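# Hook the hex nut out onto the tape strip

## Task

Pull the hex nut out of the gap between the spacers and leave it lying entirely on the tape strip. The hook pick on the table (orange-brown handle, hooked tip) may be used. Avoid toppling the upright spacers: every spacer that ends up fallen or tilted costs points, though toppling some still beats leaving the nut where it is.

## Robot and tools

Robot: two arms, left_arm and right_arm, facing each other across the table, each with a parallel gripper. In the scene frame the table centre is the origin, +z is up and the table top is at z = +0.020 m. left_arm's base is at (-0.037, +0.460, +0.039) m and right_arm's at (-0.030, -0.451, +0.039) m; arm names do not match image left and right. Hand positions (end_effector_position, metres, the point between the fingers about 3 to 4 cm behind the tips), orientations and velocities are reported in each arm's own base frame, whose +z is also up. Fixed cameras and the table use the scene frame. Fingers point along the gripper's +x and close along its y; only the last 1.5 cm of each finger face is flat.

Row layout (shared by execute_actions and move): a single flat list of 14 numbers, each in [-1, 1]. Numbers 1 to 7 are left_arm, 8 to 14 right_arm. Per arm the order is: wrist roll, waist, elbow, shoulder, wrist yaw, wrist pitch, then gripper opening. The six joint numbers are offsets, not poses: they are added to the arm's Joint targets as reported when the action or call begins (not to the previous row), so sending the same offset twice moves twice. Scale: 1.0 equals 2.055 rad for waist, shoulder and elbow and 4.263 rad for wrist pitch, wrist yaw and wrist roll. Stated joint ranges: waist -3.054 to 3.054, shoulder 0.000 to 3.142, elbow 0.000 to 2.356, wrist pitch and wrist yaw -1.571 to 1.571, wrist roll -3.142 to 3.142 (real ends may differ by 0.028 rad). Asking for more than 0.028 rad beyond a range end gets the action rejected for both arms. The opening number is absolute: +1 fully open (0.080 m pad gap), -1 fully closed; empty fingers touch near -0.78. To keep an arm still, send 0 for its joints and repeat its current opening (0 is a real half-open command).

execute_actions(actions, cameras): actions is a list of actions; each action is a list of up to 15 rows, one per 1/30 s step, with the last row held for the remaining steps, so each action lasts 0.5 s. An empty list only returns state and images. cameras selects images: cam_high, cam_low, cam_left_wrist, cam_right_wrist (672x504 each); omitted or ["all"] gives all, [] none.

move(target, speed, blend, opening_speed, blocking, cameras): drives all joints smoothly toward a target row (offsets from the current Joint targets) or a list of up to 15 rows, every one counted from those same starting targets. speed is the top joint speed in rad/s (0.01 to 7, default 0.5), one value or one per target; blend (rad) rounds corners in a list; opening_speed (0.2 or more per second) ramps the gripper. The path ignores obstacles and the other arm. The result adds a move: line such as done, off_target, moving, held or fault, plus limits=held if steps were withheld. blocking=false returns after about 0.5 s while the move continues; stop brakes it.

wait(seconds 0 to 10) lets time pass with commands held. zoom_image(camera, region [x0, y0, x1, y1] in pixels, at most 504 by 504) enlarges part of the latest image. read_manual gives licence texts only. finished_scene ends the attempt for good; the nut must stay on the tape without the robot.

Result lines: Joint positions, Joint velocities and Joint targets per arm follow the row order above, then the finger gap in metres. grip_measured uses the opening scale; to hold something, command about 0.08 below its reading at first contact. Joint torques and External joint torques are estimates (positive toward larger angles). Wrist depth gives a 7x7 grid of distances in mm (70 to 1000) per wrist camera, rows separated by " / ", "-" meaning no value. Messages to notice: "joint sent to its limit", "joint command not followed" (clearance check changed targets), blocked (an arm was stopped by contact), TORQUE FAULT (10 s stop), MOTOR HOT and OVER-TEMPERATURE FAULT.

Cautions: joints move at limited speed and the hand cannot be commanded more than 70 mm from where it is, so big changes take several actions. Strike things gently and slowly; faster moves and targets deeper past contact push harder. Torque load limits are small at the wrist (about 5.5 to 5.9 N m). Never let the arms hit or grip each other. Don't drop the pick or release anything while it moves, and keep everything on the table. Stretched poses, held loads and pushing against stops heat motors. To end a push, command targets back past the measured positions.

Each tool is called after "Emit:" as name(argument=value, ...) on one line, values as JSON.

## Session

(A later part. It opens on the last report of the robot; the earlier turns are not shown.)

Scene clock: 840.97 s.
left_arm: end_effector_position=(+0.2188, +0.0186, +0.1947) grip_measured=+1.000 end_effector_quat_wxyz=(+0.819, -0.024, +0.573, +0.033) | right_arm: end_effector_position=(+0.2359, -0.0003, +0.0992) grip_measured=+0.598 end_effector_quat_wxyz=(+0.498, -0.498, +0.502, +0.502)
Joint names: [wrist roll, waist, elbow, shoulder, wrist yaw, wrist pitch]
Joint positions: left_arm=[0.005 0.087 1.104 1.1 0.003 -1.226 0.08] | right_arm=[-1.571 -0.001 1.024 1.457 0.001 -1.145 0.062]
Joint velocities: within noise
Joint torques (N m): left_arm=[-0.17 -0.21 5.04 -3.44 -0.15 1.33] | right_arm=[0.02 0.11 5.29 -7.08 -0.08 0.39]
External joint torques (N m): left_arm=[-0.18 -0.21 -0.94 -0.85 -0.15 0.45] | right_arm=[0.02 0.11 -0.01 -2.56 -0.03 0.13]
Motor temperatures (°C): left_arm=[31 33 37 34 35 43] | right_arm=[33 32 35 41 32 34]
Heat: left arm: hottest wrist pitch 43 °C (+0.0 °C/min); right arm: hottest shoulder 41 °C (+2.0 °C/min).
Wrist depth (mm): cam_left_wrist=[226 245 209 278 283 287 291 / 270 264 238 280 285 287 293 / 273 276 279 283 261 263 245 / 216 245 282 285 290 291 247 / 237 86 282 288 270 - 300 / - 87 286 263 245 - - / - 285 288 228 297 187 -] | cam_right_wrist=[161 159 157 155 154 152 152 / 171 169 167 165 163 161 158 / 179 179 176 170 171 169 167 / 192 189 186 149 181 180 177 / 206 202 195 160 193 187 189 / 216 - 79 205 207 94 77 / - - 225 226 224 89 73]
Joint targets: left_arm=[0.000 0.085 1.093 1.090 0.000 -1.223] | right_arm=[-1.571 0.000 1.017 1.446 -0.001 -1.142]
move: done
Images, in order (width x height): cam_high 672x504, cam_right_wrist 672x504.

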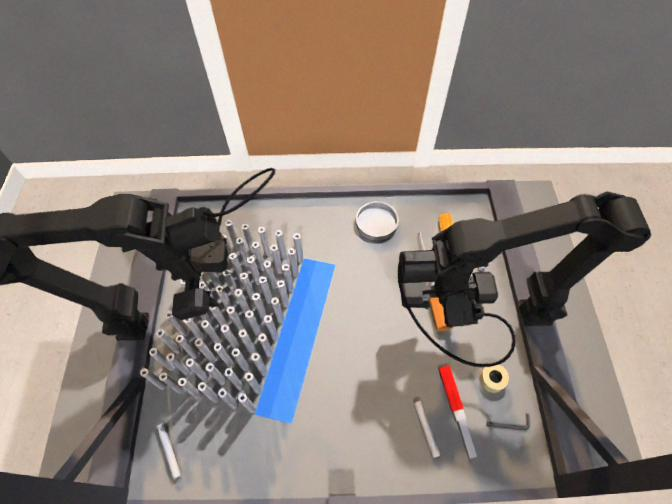

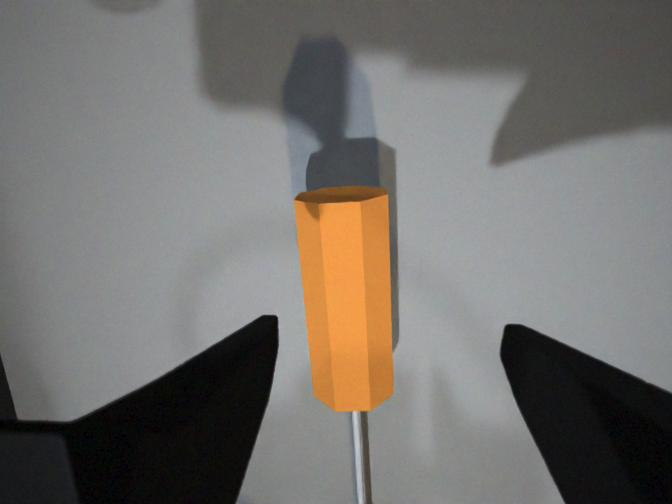

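Emit:
move(target=[[0,0,0,0,0,0,1, -0.0279, -0.005, -0.1154, 0.0182, 0, 0.0645, 0.6],[0,0,0,0,0,0,1, -0.0279, -0.005, -0.1154, 0.0182, 0, 0.0645, -0.25]], speed=0.3, opening_speed=0.6, cameras=["cam_high", "cam_right_wrist"])

Emit:
zoom_image(camera="cam_high", region=[390, 210, 480, 300])

Scene clock: 854.23 s.
left_arm: end_effector_position=(+0.2188, +0.0186, +0.1947) grip_measured=+1.000 end_effector_quat_wxyz=(+0.819, -0.024, +0.573, +0.033) | right_arm: end_effector_position=(+0.2243, -0.0015, +0.0380) grip_measured=-0.020 end_effector_quat_wxyz=(-0.474, +0.529, -0.471, -0.524)
Joint names: [wrist roll, waist, elbow, shoulder, wrist yaw, wrist pitch]
Joint positions: left_arm=[0.005 0.087 1.104 1.1 0.003 -1.226 0.08] | right_arm=[-1.685 -0.006 0.786 1.478 0.001 -0.87 0.034]
Joint velocities: within noise
Joint torques (N m): left_arm=[-0.16 -0.19 5.01 -3.46 -0.16 1.34] | right_arm=[-0.14 -0.4 4.97 -4.78 -0.07 0.47]
External joint torques (N m): left_arm=[-0.16 -0.2 -0.95 -0.86 -0.15 0.46] | right_arm=[-0.14 -0.4 0.08 -0.52 -0.03 0.2]
Motor temperatures (°C): left_arm=[31 33 37 34 35 43] | right_arm=[33 32 35 41 32 34]
Heat: left arm: hottest wrist pitch 43 °C (+0.0 °C/min); right arm: hottest shoulder 41 °C (+1.0 °C/min).
Wrist depth (mm): cam_left_wrist=[226 245 209 277 282 287 291 / 271 264 255 280 284 287 293 / 274 276 279 283 262 264 245 / 216 244 281 286 289 291 247 / 237 86 282 286 271 - 299 / - 87 284 262 244 - - / - 285 288 228 294 187 -] | cam_right_wrist=[- 103 103 102 102 101 100 / - 109 110 107 106 105 105 / 116 115 115 113 113 112 111 / 124 124 122 108 99 118 119 / 133 131 129 91 94 125 126 / 141 139 - 97 94 87 132 / - - - 102 - 72 -]
Joint targets: left_arm=[0.000 0.085 1.093 1.090 0.000 -1.223] | right_arm=[-1.690 -0.010 0.780 1.483 -0.001 -0.867]
move: done
Images, in order (width x height): cam_high 672x504, cam_right_wrist 672x504.

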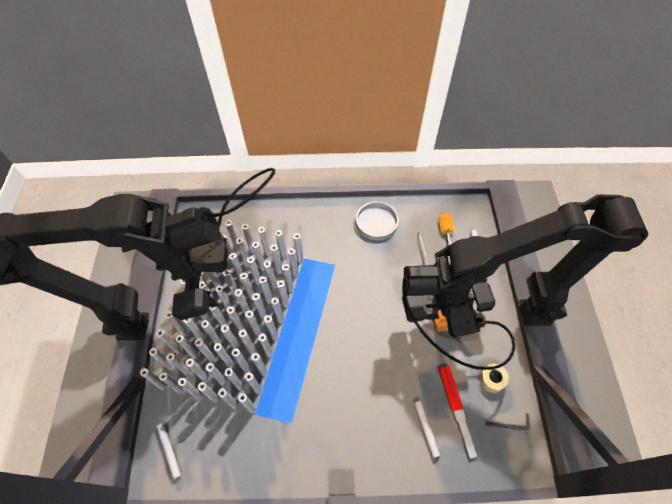

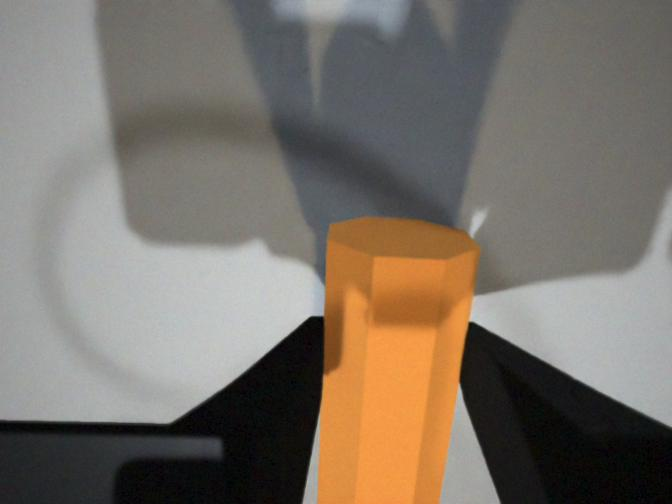

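Scaled by 5.600 from the camera's 672x504 image, which has a finer 960x720 frame.

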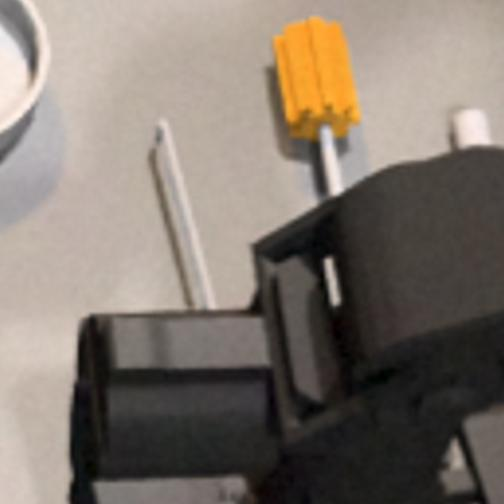

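Emit:
move(target=[[0,0,0,0,0,0,1, 0, 0, 0.1127, -0.0448, 0, -0.0761, -0.25],[0,0,0,0,0,0,1, -0.2803, 0.0130, 0.2697, 0.1470, 0, -0.0594, -0.25]], speed=[0.5, 0.8], blend=0.05)

Emit:
zoom_image(camera="cam_left_wrist", region=[200, 0, 672, 300])

Scene clock: 869.47 s.
left_arm: end_effector_position=(+0.2188, +0.0186, +0.1947) grip_measured=+1.000 end_effector_quat_wxyz=(+0.819, -0.024, +0.573, +0.033) | right_arm: end_effector_position=(+0.3187, +0.0038, +0.0889) grip_measured=-0.020 end_effector_quat_wxyz=(-0.087, +0.698, -0.088, -0.706)
Joint names: [wrist roll, waist, elbow, shoulder, wrist yaw, wrist pitch]
Joint positions: left_arm=[0.005 0.087 1.104 1.1 0.003 -1.226 0.08] | right_arm=[-2.881 0.012 1.322 1.78 0.001 -1.123 0.034]
Joint velocities: within noise
Joint torques (N m): left_arm=[-0.17 -0.18 5.01 -3.41 -0.16 1.34] | right_arm=[-0.1 0.46 7.68 -7.83 -0.03 0.37]
External joint torques (N m): left_arm=[-0.17 -0.18 -0.98 -0.78 -0.16 0.46] | right_arm=[-0.1 0.46 2.43 -1.06 -0.03 0.15]
Motor temperatures (°C): left_arm=[31 33 37 34 35 43] | right_arm=[32 32 35 39 32 33]
Heat: left arm: hottest wrist pitch 43 °C (+0.0 °C/min); right arm: hottest shoulder 39 °C (-1.0 °C/min).
Wrist depth (mm): cam_left_wrist=[225 245 210 278 282 287 291 / 270 265 253 280 285 288 291 / 273 276 279 284 262 264 246 / 217 245 282 286 288 293 247 / 237 86 282 287 269 - 301 / - 87 285 263 244 - - / - 286 289 229 295 187 -] | cam_right_wrist=[149 149 148 147 146 145 145 / 157 156 155 154 154 152 151 / 165 164 163 163 162 160 159 / 174 174 172 90 99 169 168 / 185 184 181 90 90 176 176 / 196 192 - 97 94 87 185 / - - - 102 - 72 -]
Joint targets: left_arm=[0.000 0.085 1.093 1.090 0.000 -1.223] | right_arm=[-2.885 0.016 1.334 1.786 -0.001 -1.121]
move: done

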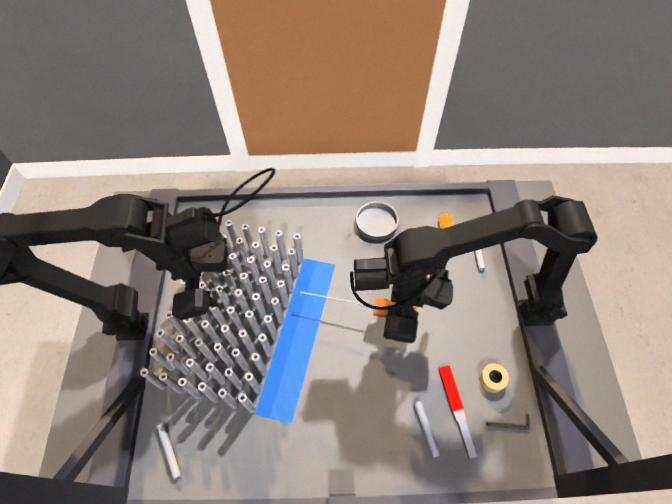

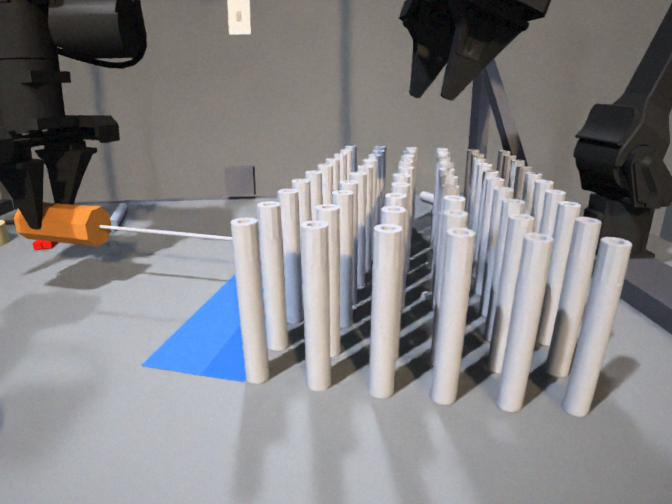

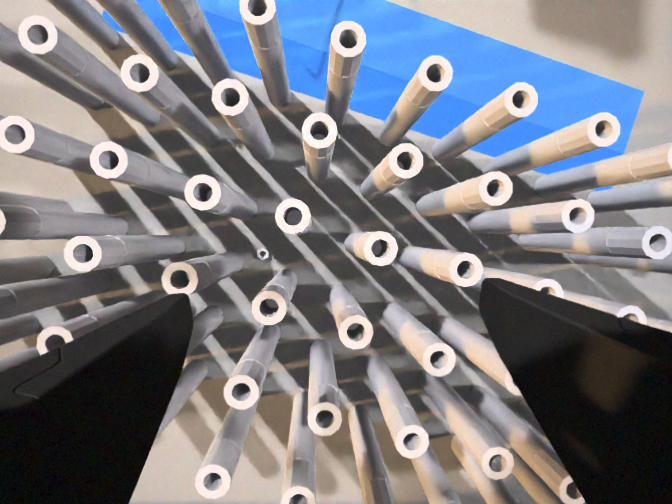

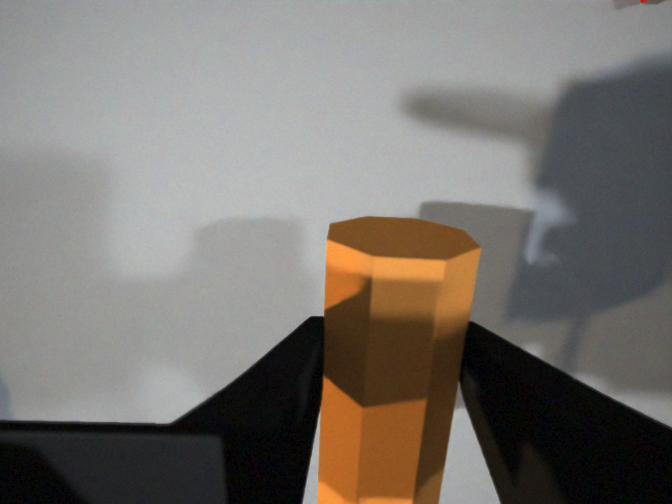

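Scaled by 1.068 from the camera's 672x504 image, which has a finer 960x720 frame.

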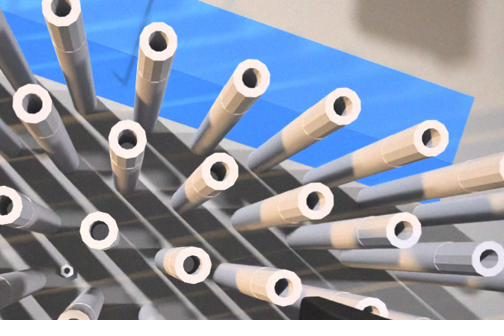

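Emit:
zoom_image(camera="cam_high", region=[280, 270, 400, 340])

Emit:
zoom_image(camera="cam_high", region=[230, 270, 330, 340])

Scaled by 4.200 from the camera's 672x504 image, which has a finer 960x720 frame.

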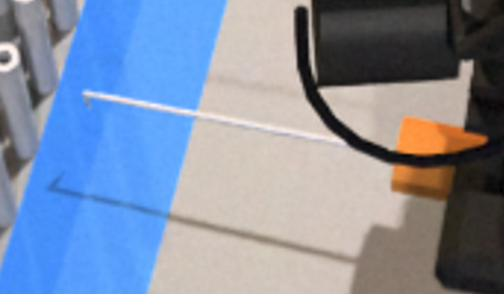

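Scaled by 5.040 from the camera's 672x504 image, which has a finer 960x720 frame.

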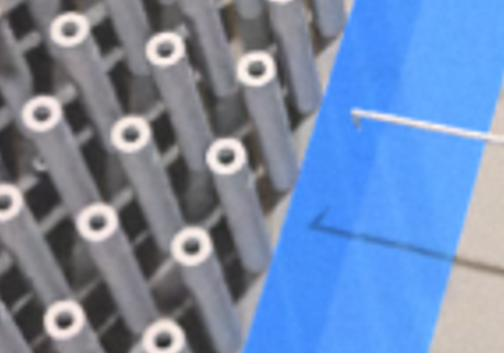

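Emit:
move(target=[0,0,0,0,0,0,1, 0.0453, 0.0594, -0.0015, -0.0018, 0, 0.0004, -0.25], speed=0.4, cameras=["cam_high", "cam_left_wrist"])

Emit:
zoom_image(camera="cam_high", region=[230, 270, 390, 350])

Scene clock: 886.23 s.
left_arm: end_effector_position=(+0.2188, +0.0186, +0.1947) grip_measured=+1.000 end_effector_quat_wxyz=(+0.819, -0.024, +0.573, +0.033) | right_arm: end_effector_position=(+0.3161, +0.0434, +0.0889) grip_measured=-0.020 end_effector_quat_wxyz=(-0.108, +0.696, -0.110, -0.702)
Joint names: [wrist roll, waist, elbow, shoulder, wrist yaw, wrist pitch]
Joint positions: left_arm=[0.005 0.087 1.104 1.1 0.003 -1.226 0.08] | right_arm=[-2.696 0.137 1.322 1.78 0.001 -1.121 0.034]
Joint velocities: within noise
Joint torques (N m): left_arm=[-0.17 -0.19 5.04 -3.42 -0.16 1.34] | right_arm=[0.12 0.07 7.31 -8.32 -0.03 0.36]
External joint torques (N m): left_arm=[-0.17 -0.19 -0.95 -0.8 -0.16 0.46] | right_arm=[0.12 0.07 2.05 -1.54 -0.02 0.14]
Motor temperatures (°C): left_arm=[30 33 37 34 35 43] | right_arm=[32 32 37 39 32 33]
Heat: left arm: hottest wrist pitch 43 °C (+0.0 °C/min); right arm: hottest shoulder 39 °C (-1.0 °C/min).
Wrist depth (mm): cam_left_wrist=[225 246 210 277 284 287 291 / 271 264 253 281 284 288 293 / 273 276 280 283 262 263 245 / 216 245 282 286 288 291 247 / 238 86 283 288 270 - 299 / - 87 285 262 245 - - / - 286 289 228 295 187 -] | cam_right_wrist=[150 149 148 147 146 145 144 / 158 157 156 154 153 152 151 / 165 165 164 162 161 160 159 / 176 174 172 90 99 169 167 / 186 185 182 91 90 176 175 / 197 193 - 97 94 87 185 / - - - 102 - 72 -]
Joint targets: left_arm=[0.000 0.085 1.093 1.090 0.000 -1.223] | right_arm=[-2.692 0.138 1.331 1.782 -0.001 -1.119]
move: done
Images, in order (width x height): cam_high 672x504, cam_left_wrist 672x504.

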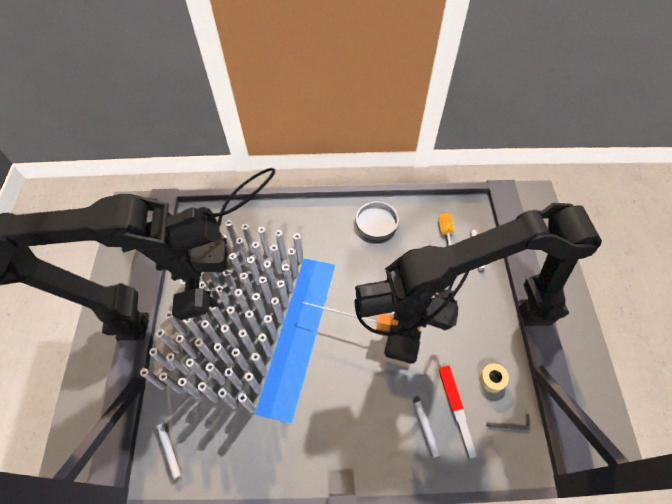

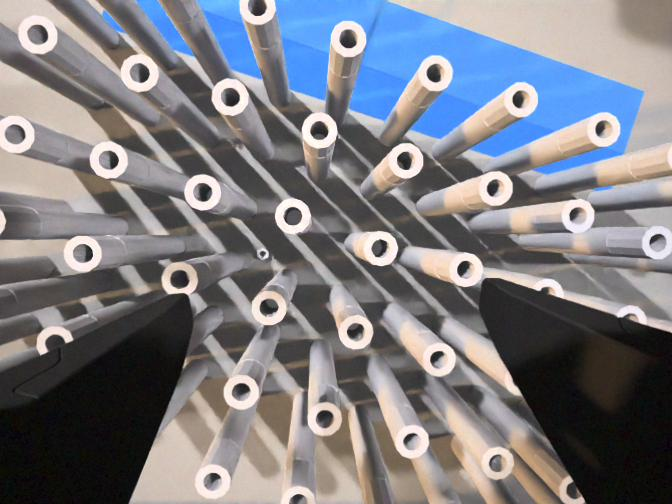

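Scaled by 3.150 from the camera's 672x504 image, which has a finer 960x720 frame.

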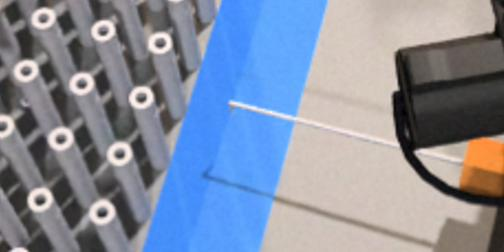

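Emit:
move(target=[0,0,0,0,0,0,1, 0, 0, -0.0620, 0.0257, 0, 0.0421, -0.25], speed=0.3)

Emit:
zoom_image(camera="cam_high", region=[230, 270, 390, 350])

Emit:
zoom_image(camera="cam_low", region=[0, 220, 300, 400])

Scene clock: 892.00 s.
left_arm: end_effector_position=(+0.2188, +0.0186, +0.1947) grip_measured=+1.000 end_effector_quat_wxyz=(+0.819, -0.024, +0.573, +0.033) | right_arm: end_effector_position=(+0.3202, +0.0440, +0.0463) grip_measured=-0.020 end_effector_quat_wxyz=(-0.109, +0.701, -0.108, -0.697)
Joint names: [wrist roll, waist, elbow, shoulder, wrist yaw, wrist pitch]
Joint positions: left_arm=[0.005 0.087 1.104 1.1 0.003 -1.226 0.08] | right_arm=[-2.696 0.137 1.208 1.831 0.001 -0.942 0.034]
Joint velocities: within noise
Joint torques (N m): left_arm=[-0.17 -0.23 5.04 -3.41 -0.17 1.34] | right_arm=[0.12 0.19 5.24 -8.21 -0.03 0.4]
External joint torques (N m): left_arm=[-0.17 -0.24 -0.86 -0.86 -0.17 0.48] | right_arm=[0.12 0.19 0.25 -1.35 -0.01 0.15]
Motor temperatures (°C): left_arm=[30 33 37 34 35 43] | right_arm=[32 32 37 40 32 33]
Heat: left arm: hottest wrist pitch 43 °C (+0.0 °C/min); right arm: hottest shoulder 40 °C (+0.0 °C/min).
Wrist depth (mm): cam_left_wrist=[226 245 210 278 283 286 291 / 271 265 253 280 285 286 292 / 273 276 280 284 261 263 245 / 216 244 281 286 289 292 246 / 237 86 283 288 270 - 300 / - 87 285 261 245 - - / - 286 289 228 295 187 -] | cam_right_wrist=[111 109 108 109 106 106 106 / 115 115 114 113 113 112 112 / 122 122 119 119 120 119 117 / 129 128 129 96 99 125 125 / 137 136 135 91 93 131 132 / 146 143 - 97 94 87 138 / - - - 102 - 72 -]
Joint targets: left_arm=[0.000 0.085 1.093 1.090 0.000 -1.223] | right_arm=[-2.692 0.138 1.204 1.835 -0.001 -0.939]
move: done

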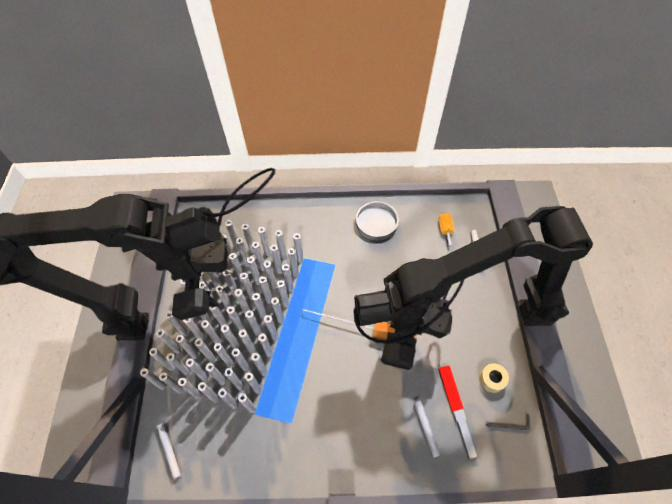

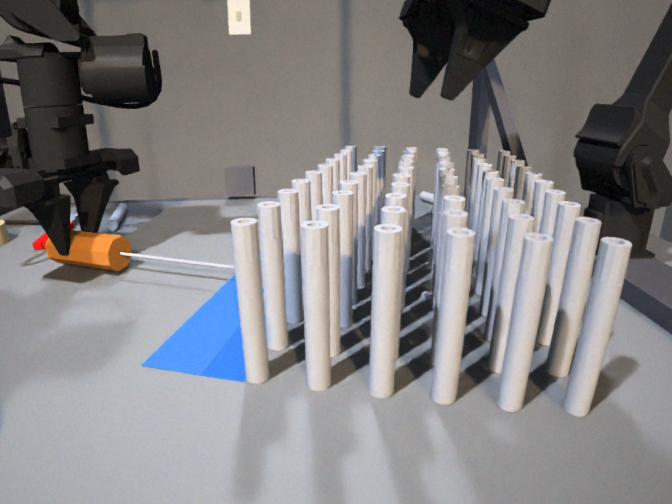

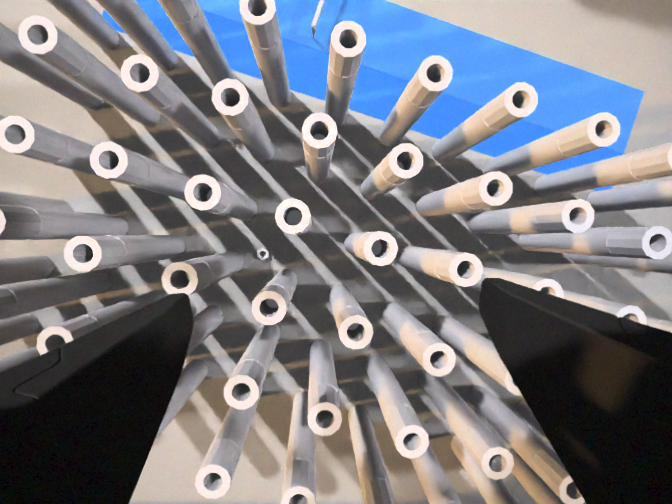

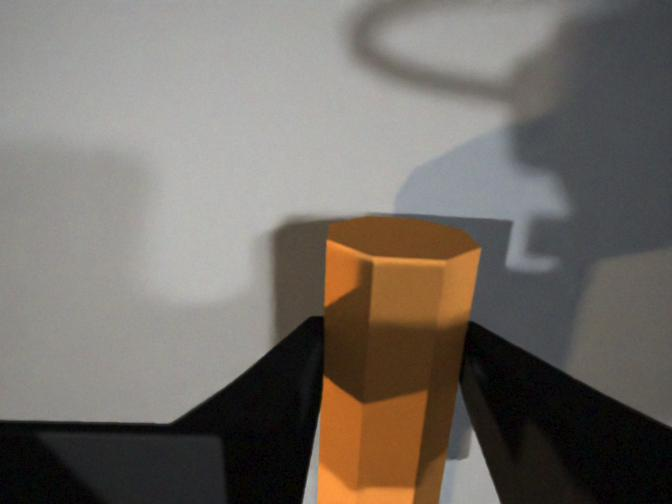

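Scaled by 3.150 from the camera's 672x504 image, which has a finer 960x720 frame.

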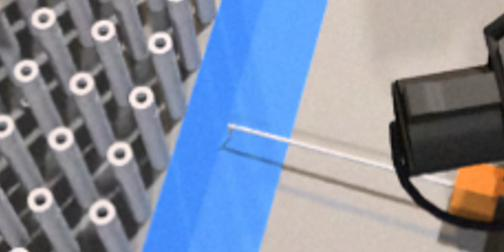

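Scaled by 1.680 from the camera's 672x504 image, which has a finer 960x720 frame.

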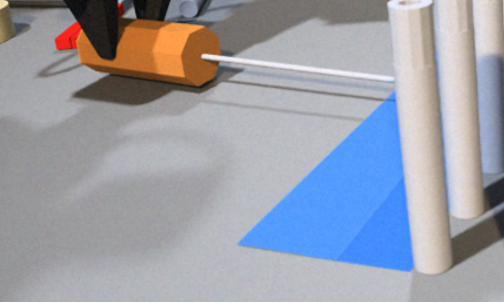

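Emit:
zoom_image(camera="cam_high", region=[285, 295, 335, 335])

Emit:
zoom_image(camera="cam_left_wrist", region=[220, 0, 400, 280])

Scaled by 10.080 from the camera's 672x504 image, which has a finer 960x720 frame.

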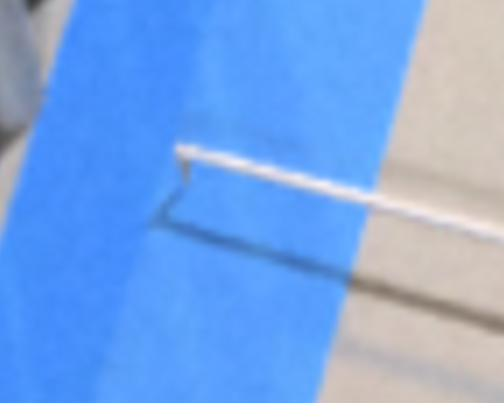

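Scaled by 1.800 from the camera's 672x504 image, which has a finer 960x720 frame.

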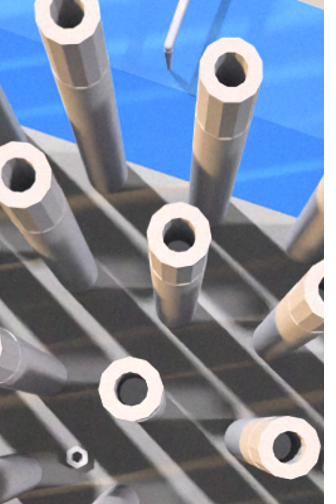

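Emit:
move(target=[0,0,0,0,0,0,1, -0.0028, 0.0082, 0.0126, -0.0031, 0, -0.0077, -0.25], speed=0.3, cameras=["cam_high", "cam_left_wrist"])

Emit:
zoom_image(camera="cam_high", region=[285, 295, 385, 345])

Emit:
zoom_image(camera="cam_left_wrist", region=[220, 0, 400, 280])

Scene clock: 934.13 s.
left_arm: end_effector_position=(+0.2188, +0.0186, +0.1947) grip_measured=+1.000 end_effector_quat_wxyz=(+0.819, -0.024, +0.573, +0.033) | right_arm: end_effector_position=(+0.3168, +0.0482, +0.0485) grip_measured=-0.020 end_effector_quat_wxyz=(-0.101, +0.696, -0.104, -0.703)
Joint names: [wrist roll, waist, elbow, shoulder, wrist yaw, wrist pitch]
Joint positions: left_arm=[0.005 0.087 1.104 1.1 0.003 -1.226 0.08] | right_arm=[-2.699 0.151 1.218 1.831 0.001 -0.968 0.034]
Joint velocities: within noise
Joint torques (N m): left_arm=[-0.16 -0.18 5.04 -3.37 -0.15 1.34] | right_arm=[-0.12 0.42 7.27 -9.03 -0.03 -0.06]
External joint torques (N m): left_arm=[-0.16 -0.17 -0.95 -0.79 -0.16 0.44] | right_arm=[-0.12 0.42 2.25 -2.16 -0.01 -0.28]
Motor temperatures (°C): left_arm=[30 32 37 34 35 43] | right_arm=[32 32 35 41 32 33]
Heat: left arm: hottest wrist pitch 43 °C (+0.0 °C/min); right arm: hottest shoulder 41 °C (+2.0 °C/min).
Wrist depth (mm): cam_left_wrist=[226 245 210 278 283 287 291 / 272 265 253 280 285 288 292 / 274 275 279 284 261 263 246 / 217 244 282 286 287 292 248 / 238 86 283 287 269 - 299 / - 87 286 263 245 - - / - 285 288 229 295 187 -] | cam_right_wrist=[113 113 112 112 109 109 109 / 119 119 117 116 116 115 113 / 127 125 124 123 123 121 119 / 132 131 131 96 99 128 126 / 140 140 139 91 94 133 133 / 149 146 - 97 94 82 140 / - - - 101 - 72 -]
Joint targets: left_arm=[0.000 0.085 1.093 1.090 0.000 -1.223] | right_arm=[-2.704 0.155 1.230 1.828 -0.001 -0.972]
move: done
Images, in order (width x height): cam_high 672x504, cam_left_wrist 672x504.

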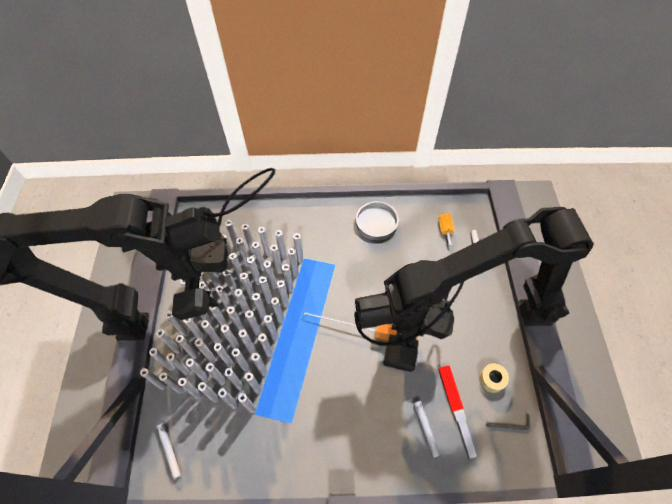

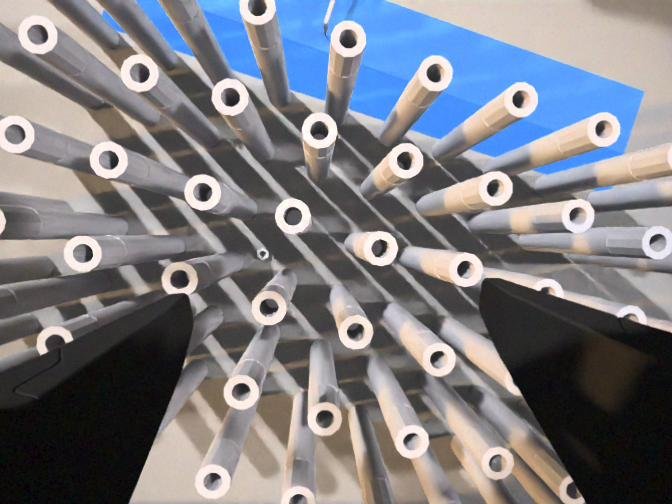

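Scaled by 5.040 from the camera's 672x504 image, which has a finer 960x720 frame.

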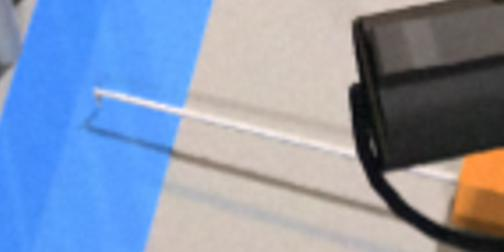

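Scaled by 1.800 from the camera's 672x504 image, which has a finer 960x720 frame.

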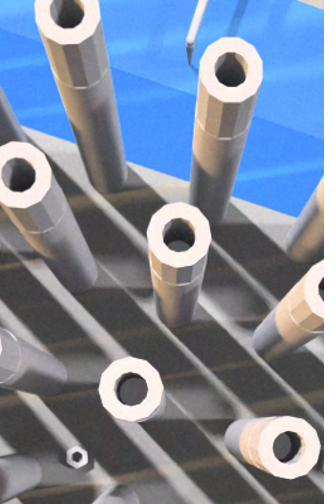

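Emit:
move(target=[0,0,0,0,0,0,1, 0.00364,0.00754,0.01027,-0.00759,0,-0.0088,-0.25], speed=0.3, cameras=["cam_high","cam_left_wrist"])

Scene clock: 960.57 s.
left_arm: end_effector_position=(+0.2188, +0.0186, +0.1947) grip_measured=+1.000 end_effector_quat_wxyz=(+0.819, -0.024, +0.573, +0.033) | right_arm: end_effector_position=(+0.3143, +0.0529, +0.0538) grip_measured=-0.020 end_effector_quat_wxyz=(-0.096, +0.691, -0.103, -0.709)
Joint names: [wrist roll, waist, elbow, shoulder, wrist yaw, wrist pitch]
Joint positions: left_arm=[0.005 0.087 1.104 1.1 0.003 -1.226 0.08] | right_arm=[-2.692 0.167 1.239 1.83 0.001 -1.006 0.034]
Joint velocities: within noise
Joint torques (N m): left_arm=[-0.16 -0.16 5.02 -3.41 -0.15 1.34] | right_arm=[0.12 0.42 7.38 -10.93 -0.03 -0.1]
External joint torques (N m): left_arm=[-0.16 -0.2 -0.95 -0.81 -0.15 0.46] | right_arm=[0.12 0.47 2.35 -4.01 -0.02 -0.29]
Motor temperatures (°C): left_arm=[30 32 37 34 35 43] | right_arm=[32 32 35 42 32 33]
Heat: left arm: hottest wrist pitch 43 °C (+0.0 °C/min); right arm: hottest shoulder 42 °C (+2.0 °C/min).
Wrist depth (mm): cam_left_wrist=[226 245 209 278 283 286 292 / 271 264 254 280 285 288 293 / 274 277 280 283 261 263 245 / 217 244 282 286 288 292 247 / 238 86 283 288 269 - 299 / - 87 285 262 246 - - / - 286 289 228 295 187 -] | cam_right_wrist=[120 119 118 117 117 113 114 / 126 125 124 123 121 121 119 / 132 131 131 128 127 127 125 / 139 139 136 95 99 133 132 / 147 147 143 91 93 138 139 / 156 152 - 97 94 87 144 / - - - 102 - 72 -]
Joint targets: left_arm=[0.000 0.085 1.093 1.090 0.000 -1.223] | right_arm=[-2.688 0.171 1.251 1.813 -0.001 -1.010]
move: done
Images, in order (width x height): cam_high 672x504, cam_left_wrist 672x504.

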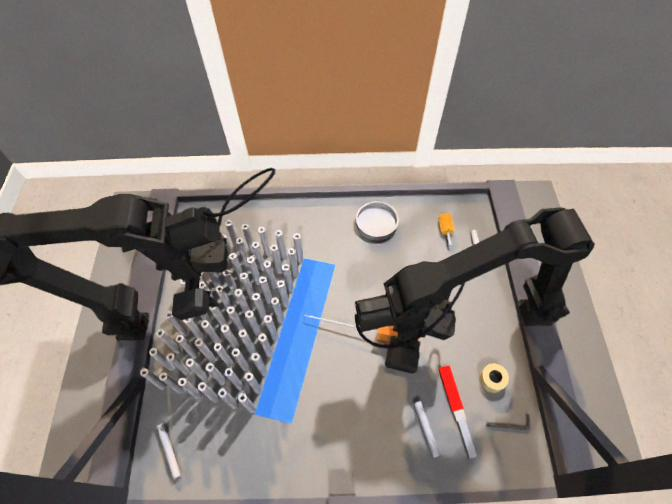

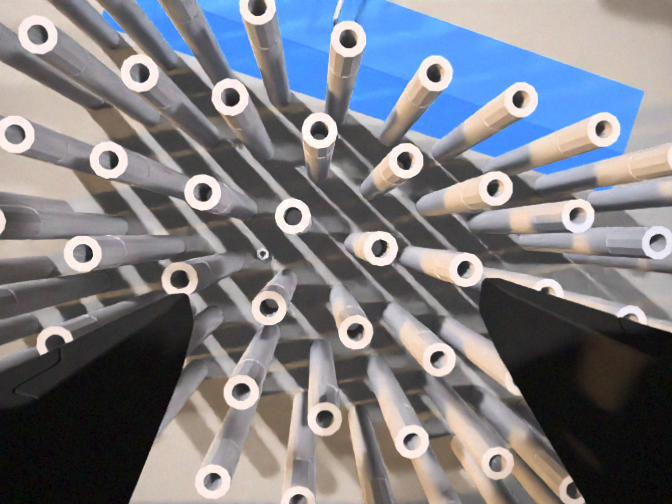

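Emit:
zoom_image(camera="cam_left_wrist", region=[240, 0, 400, 120])

Emit:
zoom_image(camera="cam_high", region=[220, 270, 400, 360])

Scaled by 3.150 from the camera's 672x504 image, which has a finer 960x720 frame.

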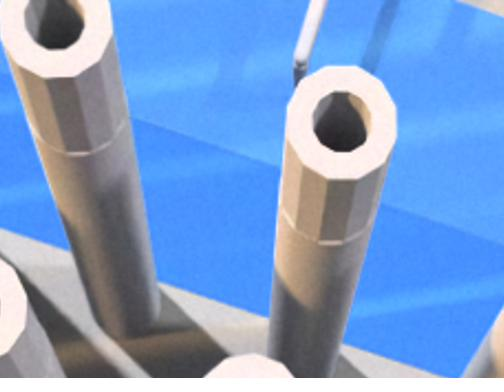

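Scaled by 2.800 from the camera's 672x504 image, which has a finer 960x720 frame.

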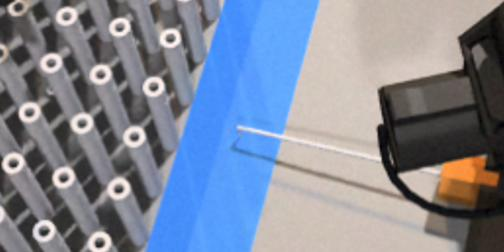

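Emit:
move(target=[0,0,0,0,0,0,1, -0.01689,-0.03455,0.13226,0.08978,0,-0.01609,-0.25], speed=0.3, cameras=["cam_high","cam_left_wrist"])

Emit:
zoom_image(camera="cam_left_wrist", region=[240, 0, 440, 150])

Emit:
zoom_image(camera="cam_high", region=[210, 270, 390, 360])

Scene clock: 986.67 s.
left_arm: end_effector_position=(+0.2188, +0.0186, +0.1947) grip_measured=+1.000 end_effector_quat_wxyz=(+0.819, -0.024, +0.573, +0.033) | right_arm: end_effector_position=(+0.3739, +0.0384, +0.0662) grip_measured=-0.020 end_effector_quat_wxyz=(-0.101, +0.705, -0.099, -0.695)
Joint names: [wrist roll, waist, elbow, shoulder, wrist yaw, wrist pitch]
Joint positions: left_arm=[0.005 0.087 1.104 1.1 0.003 -1.226 0.08] | right_arm=[-2.756 0.102 1.51 1.991 0.001 -1.075 0.034]
Joint velocities: within noise
Joint torques (N m): left_arm=[-0.17 -0.23 5.05 -3.46 -0.15 1.33] | right_arm=[-0.08 -0.38 7.64 -9.63 -0.03 0]
External joint torques (N m): left_arm=[-0.17 -0.22 -0.91 -0.9 -0.16 0.44] | right_arm=[-0.08 -0.27 2.34 -1.35 -0.03 -0.27]
Motor temperatures (°C): left_arm=[30 32 37 34 35 42] | right_arm=[32 32 37 43 32 33]
Heat: left arm: hottest wrist pitch 42 °C (-1.0 °C/min); right arm: hottest shoulder 43 °C (+2.0 °C/min).
Wrist depth (mm): cam_left_wrist=[226 245 209 278 283 287 292 / 270 264 253 280 286 288 292 / 273 276 279 283 261 263 245 / 216 245 282 286 289 291 247 / 238 86 283 287 270 - 299 / - 87 285 262 244 - - / - 285 289 228 295 187 -] | cam_right_wrist=[- 125 124 123 123 121 123 / 133 131 131 130 129 129 128 / 139 139 138 137 136 135 135 / 148 147 146 96 99 144 142 / 157 156 155 91 91 149 152 / 167 164 - 97 94 87 159 / - - - 102 - 72 -]
Joint targets: left_arm=[0.000 0.085 1.093 1.090 0.000 -1.223] | right_arm=[-2.761 0.100 1.523 1.998 -0.001 -1.078]
move: done
Images, in order (width x height): cam_high 672x504, cam_left_wrist 672x504.

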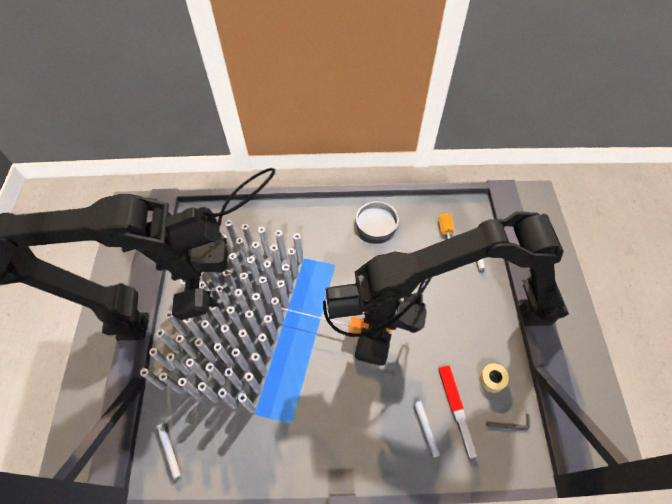

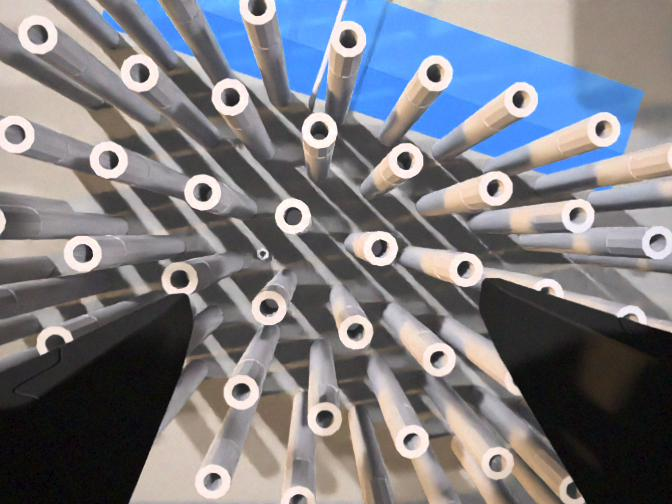

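Scaled by 2.520 from the camera's 672x504 image, which has a finer 960x720 frame.

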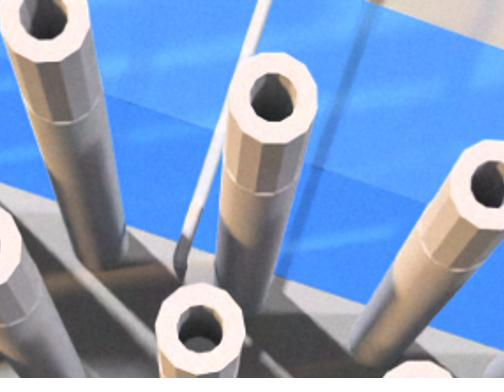

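Scaled by 2.800 from the camera's 672x504 image, which has a finer 960x720 frame.

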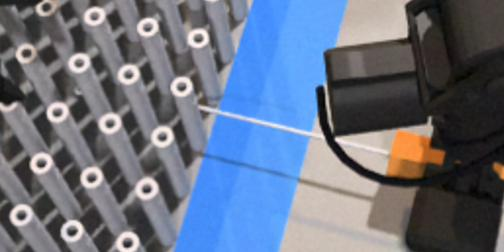

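Emit:
move(target=[0,0,0,0,0,0,1, -0.01283,-0.02676,0.12628,0.08608,0,-0.02151,-0.25], speed=0.3, cameras=["cam_high","cam_left_wrist"])

Emit:
zoom_image(camera="cam_left_wrist", region=[230, 80, 390, 200])

Emit:
zoom_image(camera="cam_high", region=[210, 270, 390, 360])

Scene clock: 1006.50 s.
left_arm: end_effector_position=(+0.2188, +0.0186, +0.1947) grip_measured=+1.000 end_effector_quat_wxyz=(+0.819, -0.024, +0.573, +0.033) | right_arm: end_effector_position=(+0.4183, +0.0197, +0.0641) grip_measured=-0.020 end_effector_quat_wxyz=(-0.100, +0.702, -0.100, -0.698)
Joint names: [wrist roll, waist, elbow, shoulder, wrist yaw, wrist pitch]
Joint positions: left_arm=[0.005 0.087 1.104 1.1 0.003 -1.226 0.08] | right_arm=[-2.81 0.047 1.769 2.167 0.001 -1.167 0.034]
Joint velocities: within noise
Joint torques (N m): left_arm=[-0.17 -0.23 5.06 -3.4 -0.16 1.34] | right_arm=[-0.1 -0.13 7.78 -10.95 -0.02 0]
External joint torques (N m): left_arm=[-0.17 -0.22 -0.92 -0.85 -0.17 0.44] | right_arm=[-0.1 -0.13 2.46 -1.55 -0.01 -0.25]
Motor temperatures (°C): left_arm=[30 32 37 34 35 42] | right_arm=[32 32 36 43 32 32]
Heat: left arm: hottest wrist pitch 42 °C (-1.0 °C/min); right arm: hottest shoulder 43 °C (+1.0 °C/min).
Wrist depth (mm): cam_left_wrist=[225 245 210 278 283 287 290 / 271 265 254 281 286 288 292 / 273 276 278 284 262 264 246 / 216 244 281 286 288 291 247 / 238 86 282 286 269 - 299 / - 87 285 263 245 - - / - 286 289 228 295 187 -] | cam_right_wrist=[123 122 121 121 120 118 120 / 130 128 128 127 126 126 125 / 137 134 136 133 133 132 132 / 144 143 142 95 98 139 139 / 152 152 150 91 90 146 147 / 163 159 - 97 94 87 154 / - - - 102 - 72 -]
Joint targets: left_arm=[0.000 0.085 1.093 1.090 0.000 -1.223] | right_arm=[-2.815 0.045 1.783 2.174 -0.001 -1.170]
move: done
Images, in order (width x height): cam_high 672x504, cam_left_wrist 672x504.

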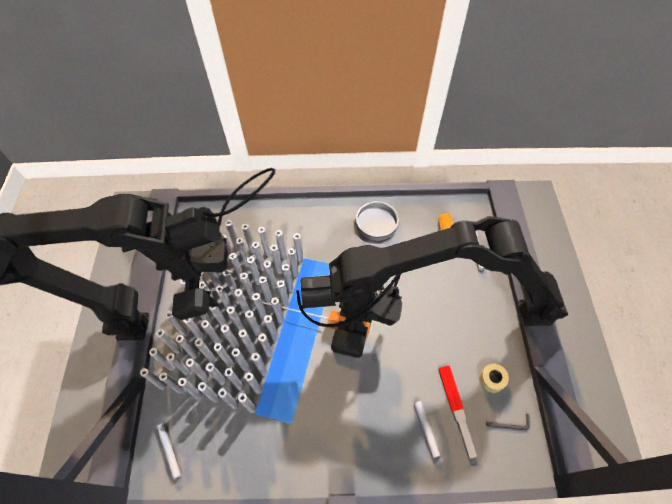

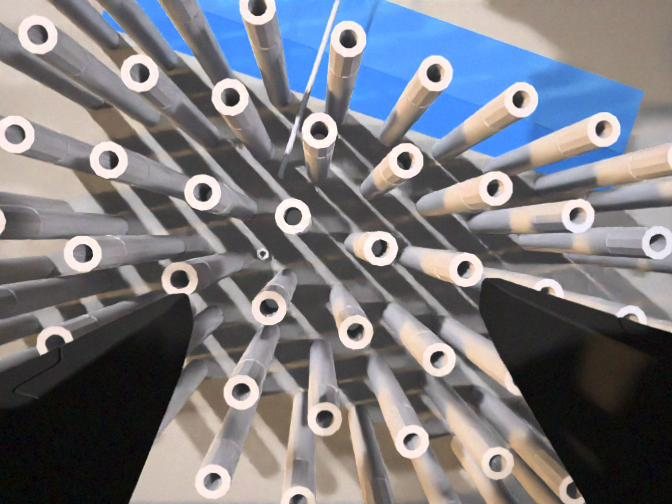

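Scaled by 3.150 from the camera's 672x504 image, which has a finer 960x720 frame.

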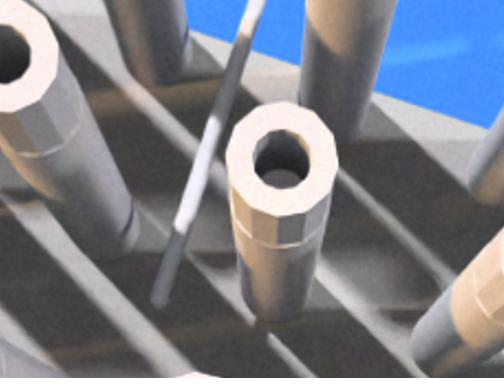

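Scaled by 2.800 from the camera's 672x504 image, which has a finer 960x720 frame.

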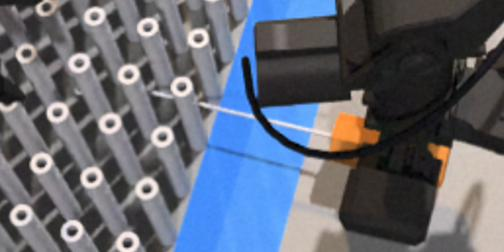

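Emit:
move(target=[0,0,0,0,0,0,1, -0.00891,-0.01825,0.17309,0.10589,0,-0.03265,-0.25], speed=0.35, cameras=["cam_high","cam_left_wrist"])

Emit:
zoom_image(camera="cam_left_wrist", region=[210, 190, 310, 290])

Emit:
zoom_image(camera="cam_high", region=[200, 270, 340, 350])

Scene clock: 1018.40 s.
left_arm: end_effector_position=(+0.2188, +0.0186, +0.1947) grip_measured=+1.000 end_effector_quat_wxyz=(+0.819, -0.024, +0.573, +0.033) | right_arm: end_effector_position=(+0.4652, +0.0047, +0.0616) grip_measured=-0.020 end_effector_quat_wxyz=(-0.100, +0.702, -0.100, -0.698)
Joint names: [wrist roll, waist, elbow, shoulder, wrist yaw, wrist pitch]
Joint positions: left_arm=[0.005 0.087 1.104 1.1 0.003 -1.226 0.08] | right_arm=[-2.849 0.01 2.125 2.385 0.001 -1.306 0.034]
Joint velocities: within noise
Joint torques (N m): left_arm=[-0.17 -0.16 5.03 -3.43 -0.15 1.33] | right_arm=[-0.12 -0.29 7.88 -12.53 -0.02 -0.02]
External joint torques (N m): left_arm=[-0.17 -0.16 -0.96 -0.84 -0.15 0.43] | right_arm=[-0.12 -0.29 2.48 -1.84 -0.01 -0.26]
Motor temperatures (°C): left_arm=[30 32 37 34 35 42] | right_arm=[32 32 37 44 32 32]
Heat: left arm: hottest wrist pitch 42 °C (-1.0 °C/min); right arm: hottest shoulder 44 °C (+2.0 °C/min).
Wrist depth (mm): cam_left_wrist=[226 245 209 278 283 287 292 / 271 264 253 282 285 288 293 / 273 276 278 283 260 263 246 / 216 244 281 285 287 292 247 / 238 86 283 288 270 - 300 / - 87 284 263 244 - - / - 286 289 228 295 187 -] | cam_right_wrist=[119 118 118 117 118 - 116 / 125 124 124 123 122 123 121 / 132 131 130 130 129 128 128 / 139 140 136 96 98 135 134 / 148 148 146 91 93 141 142 / 156 154 - 97 94 87 149 / - - - 102 - 72 -]
Joint targets: left_arm=[0.000 0.085 1.093 1.090 0.000 -1.223] | right_arm=[-2.853 0.007 2.138 2.392 -0.001 -1.309]
move: done
Images, in order (width x height): cam_high 672x504, cam_left_wrist 672x504.

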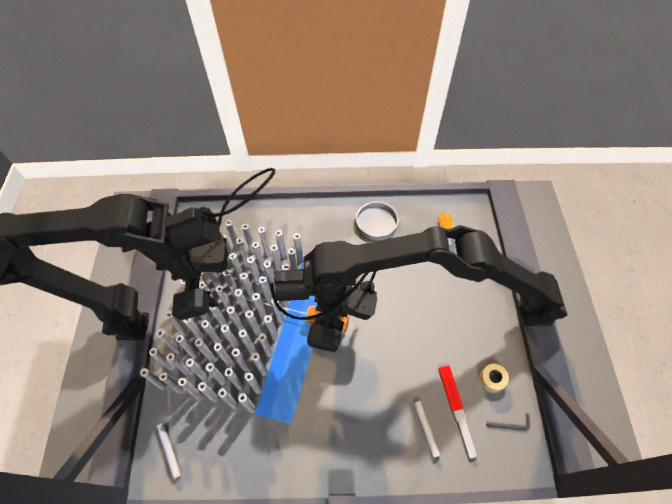

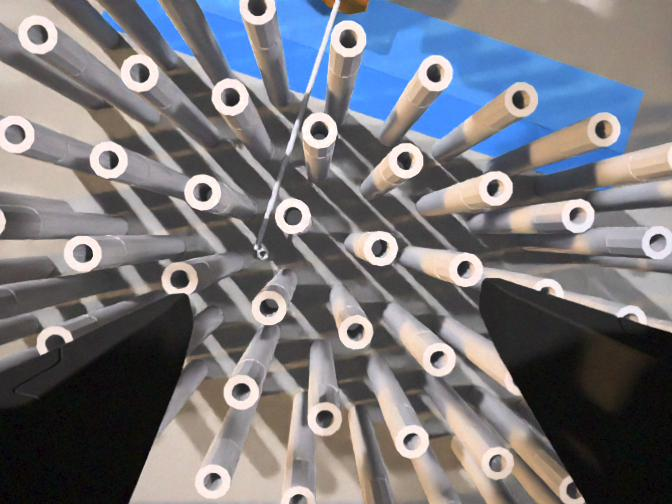

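Scaled by 5.040 from the camera's 672x504 image, which has a finer 960x720 frame.

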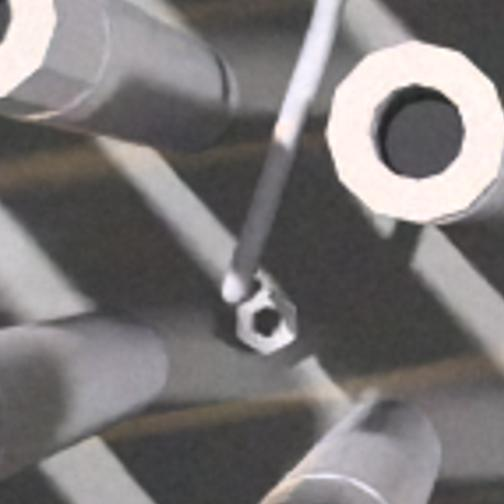

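Scaled by 3.600 from the camera's 672x504 image, which has a finer 960x720 frame.

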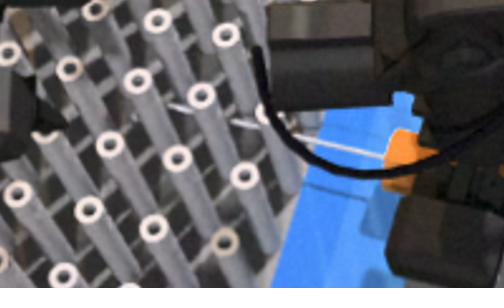

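Emit:
zoom_image(camera="cam_left_wrist", region=[240, 230, 285, 270])

Scaled by 11.200 from the camera's 672x504 image, which has a finer 960x720 frame.

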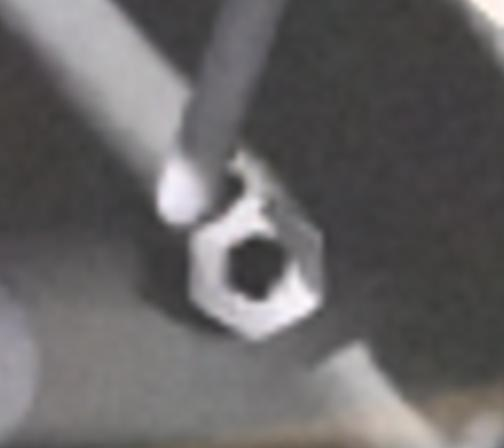

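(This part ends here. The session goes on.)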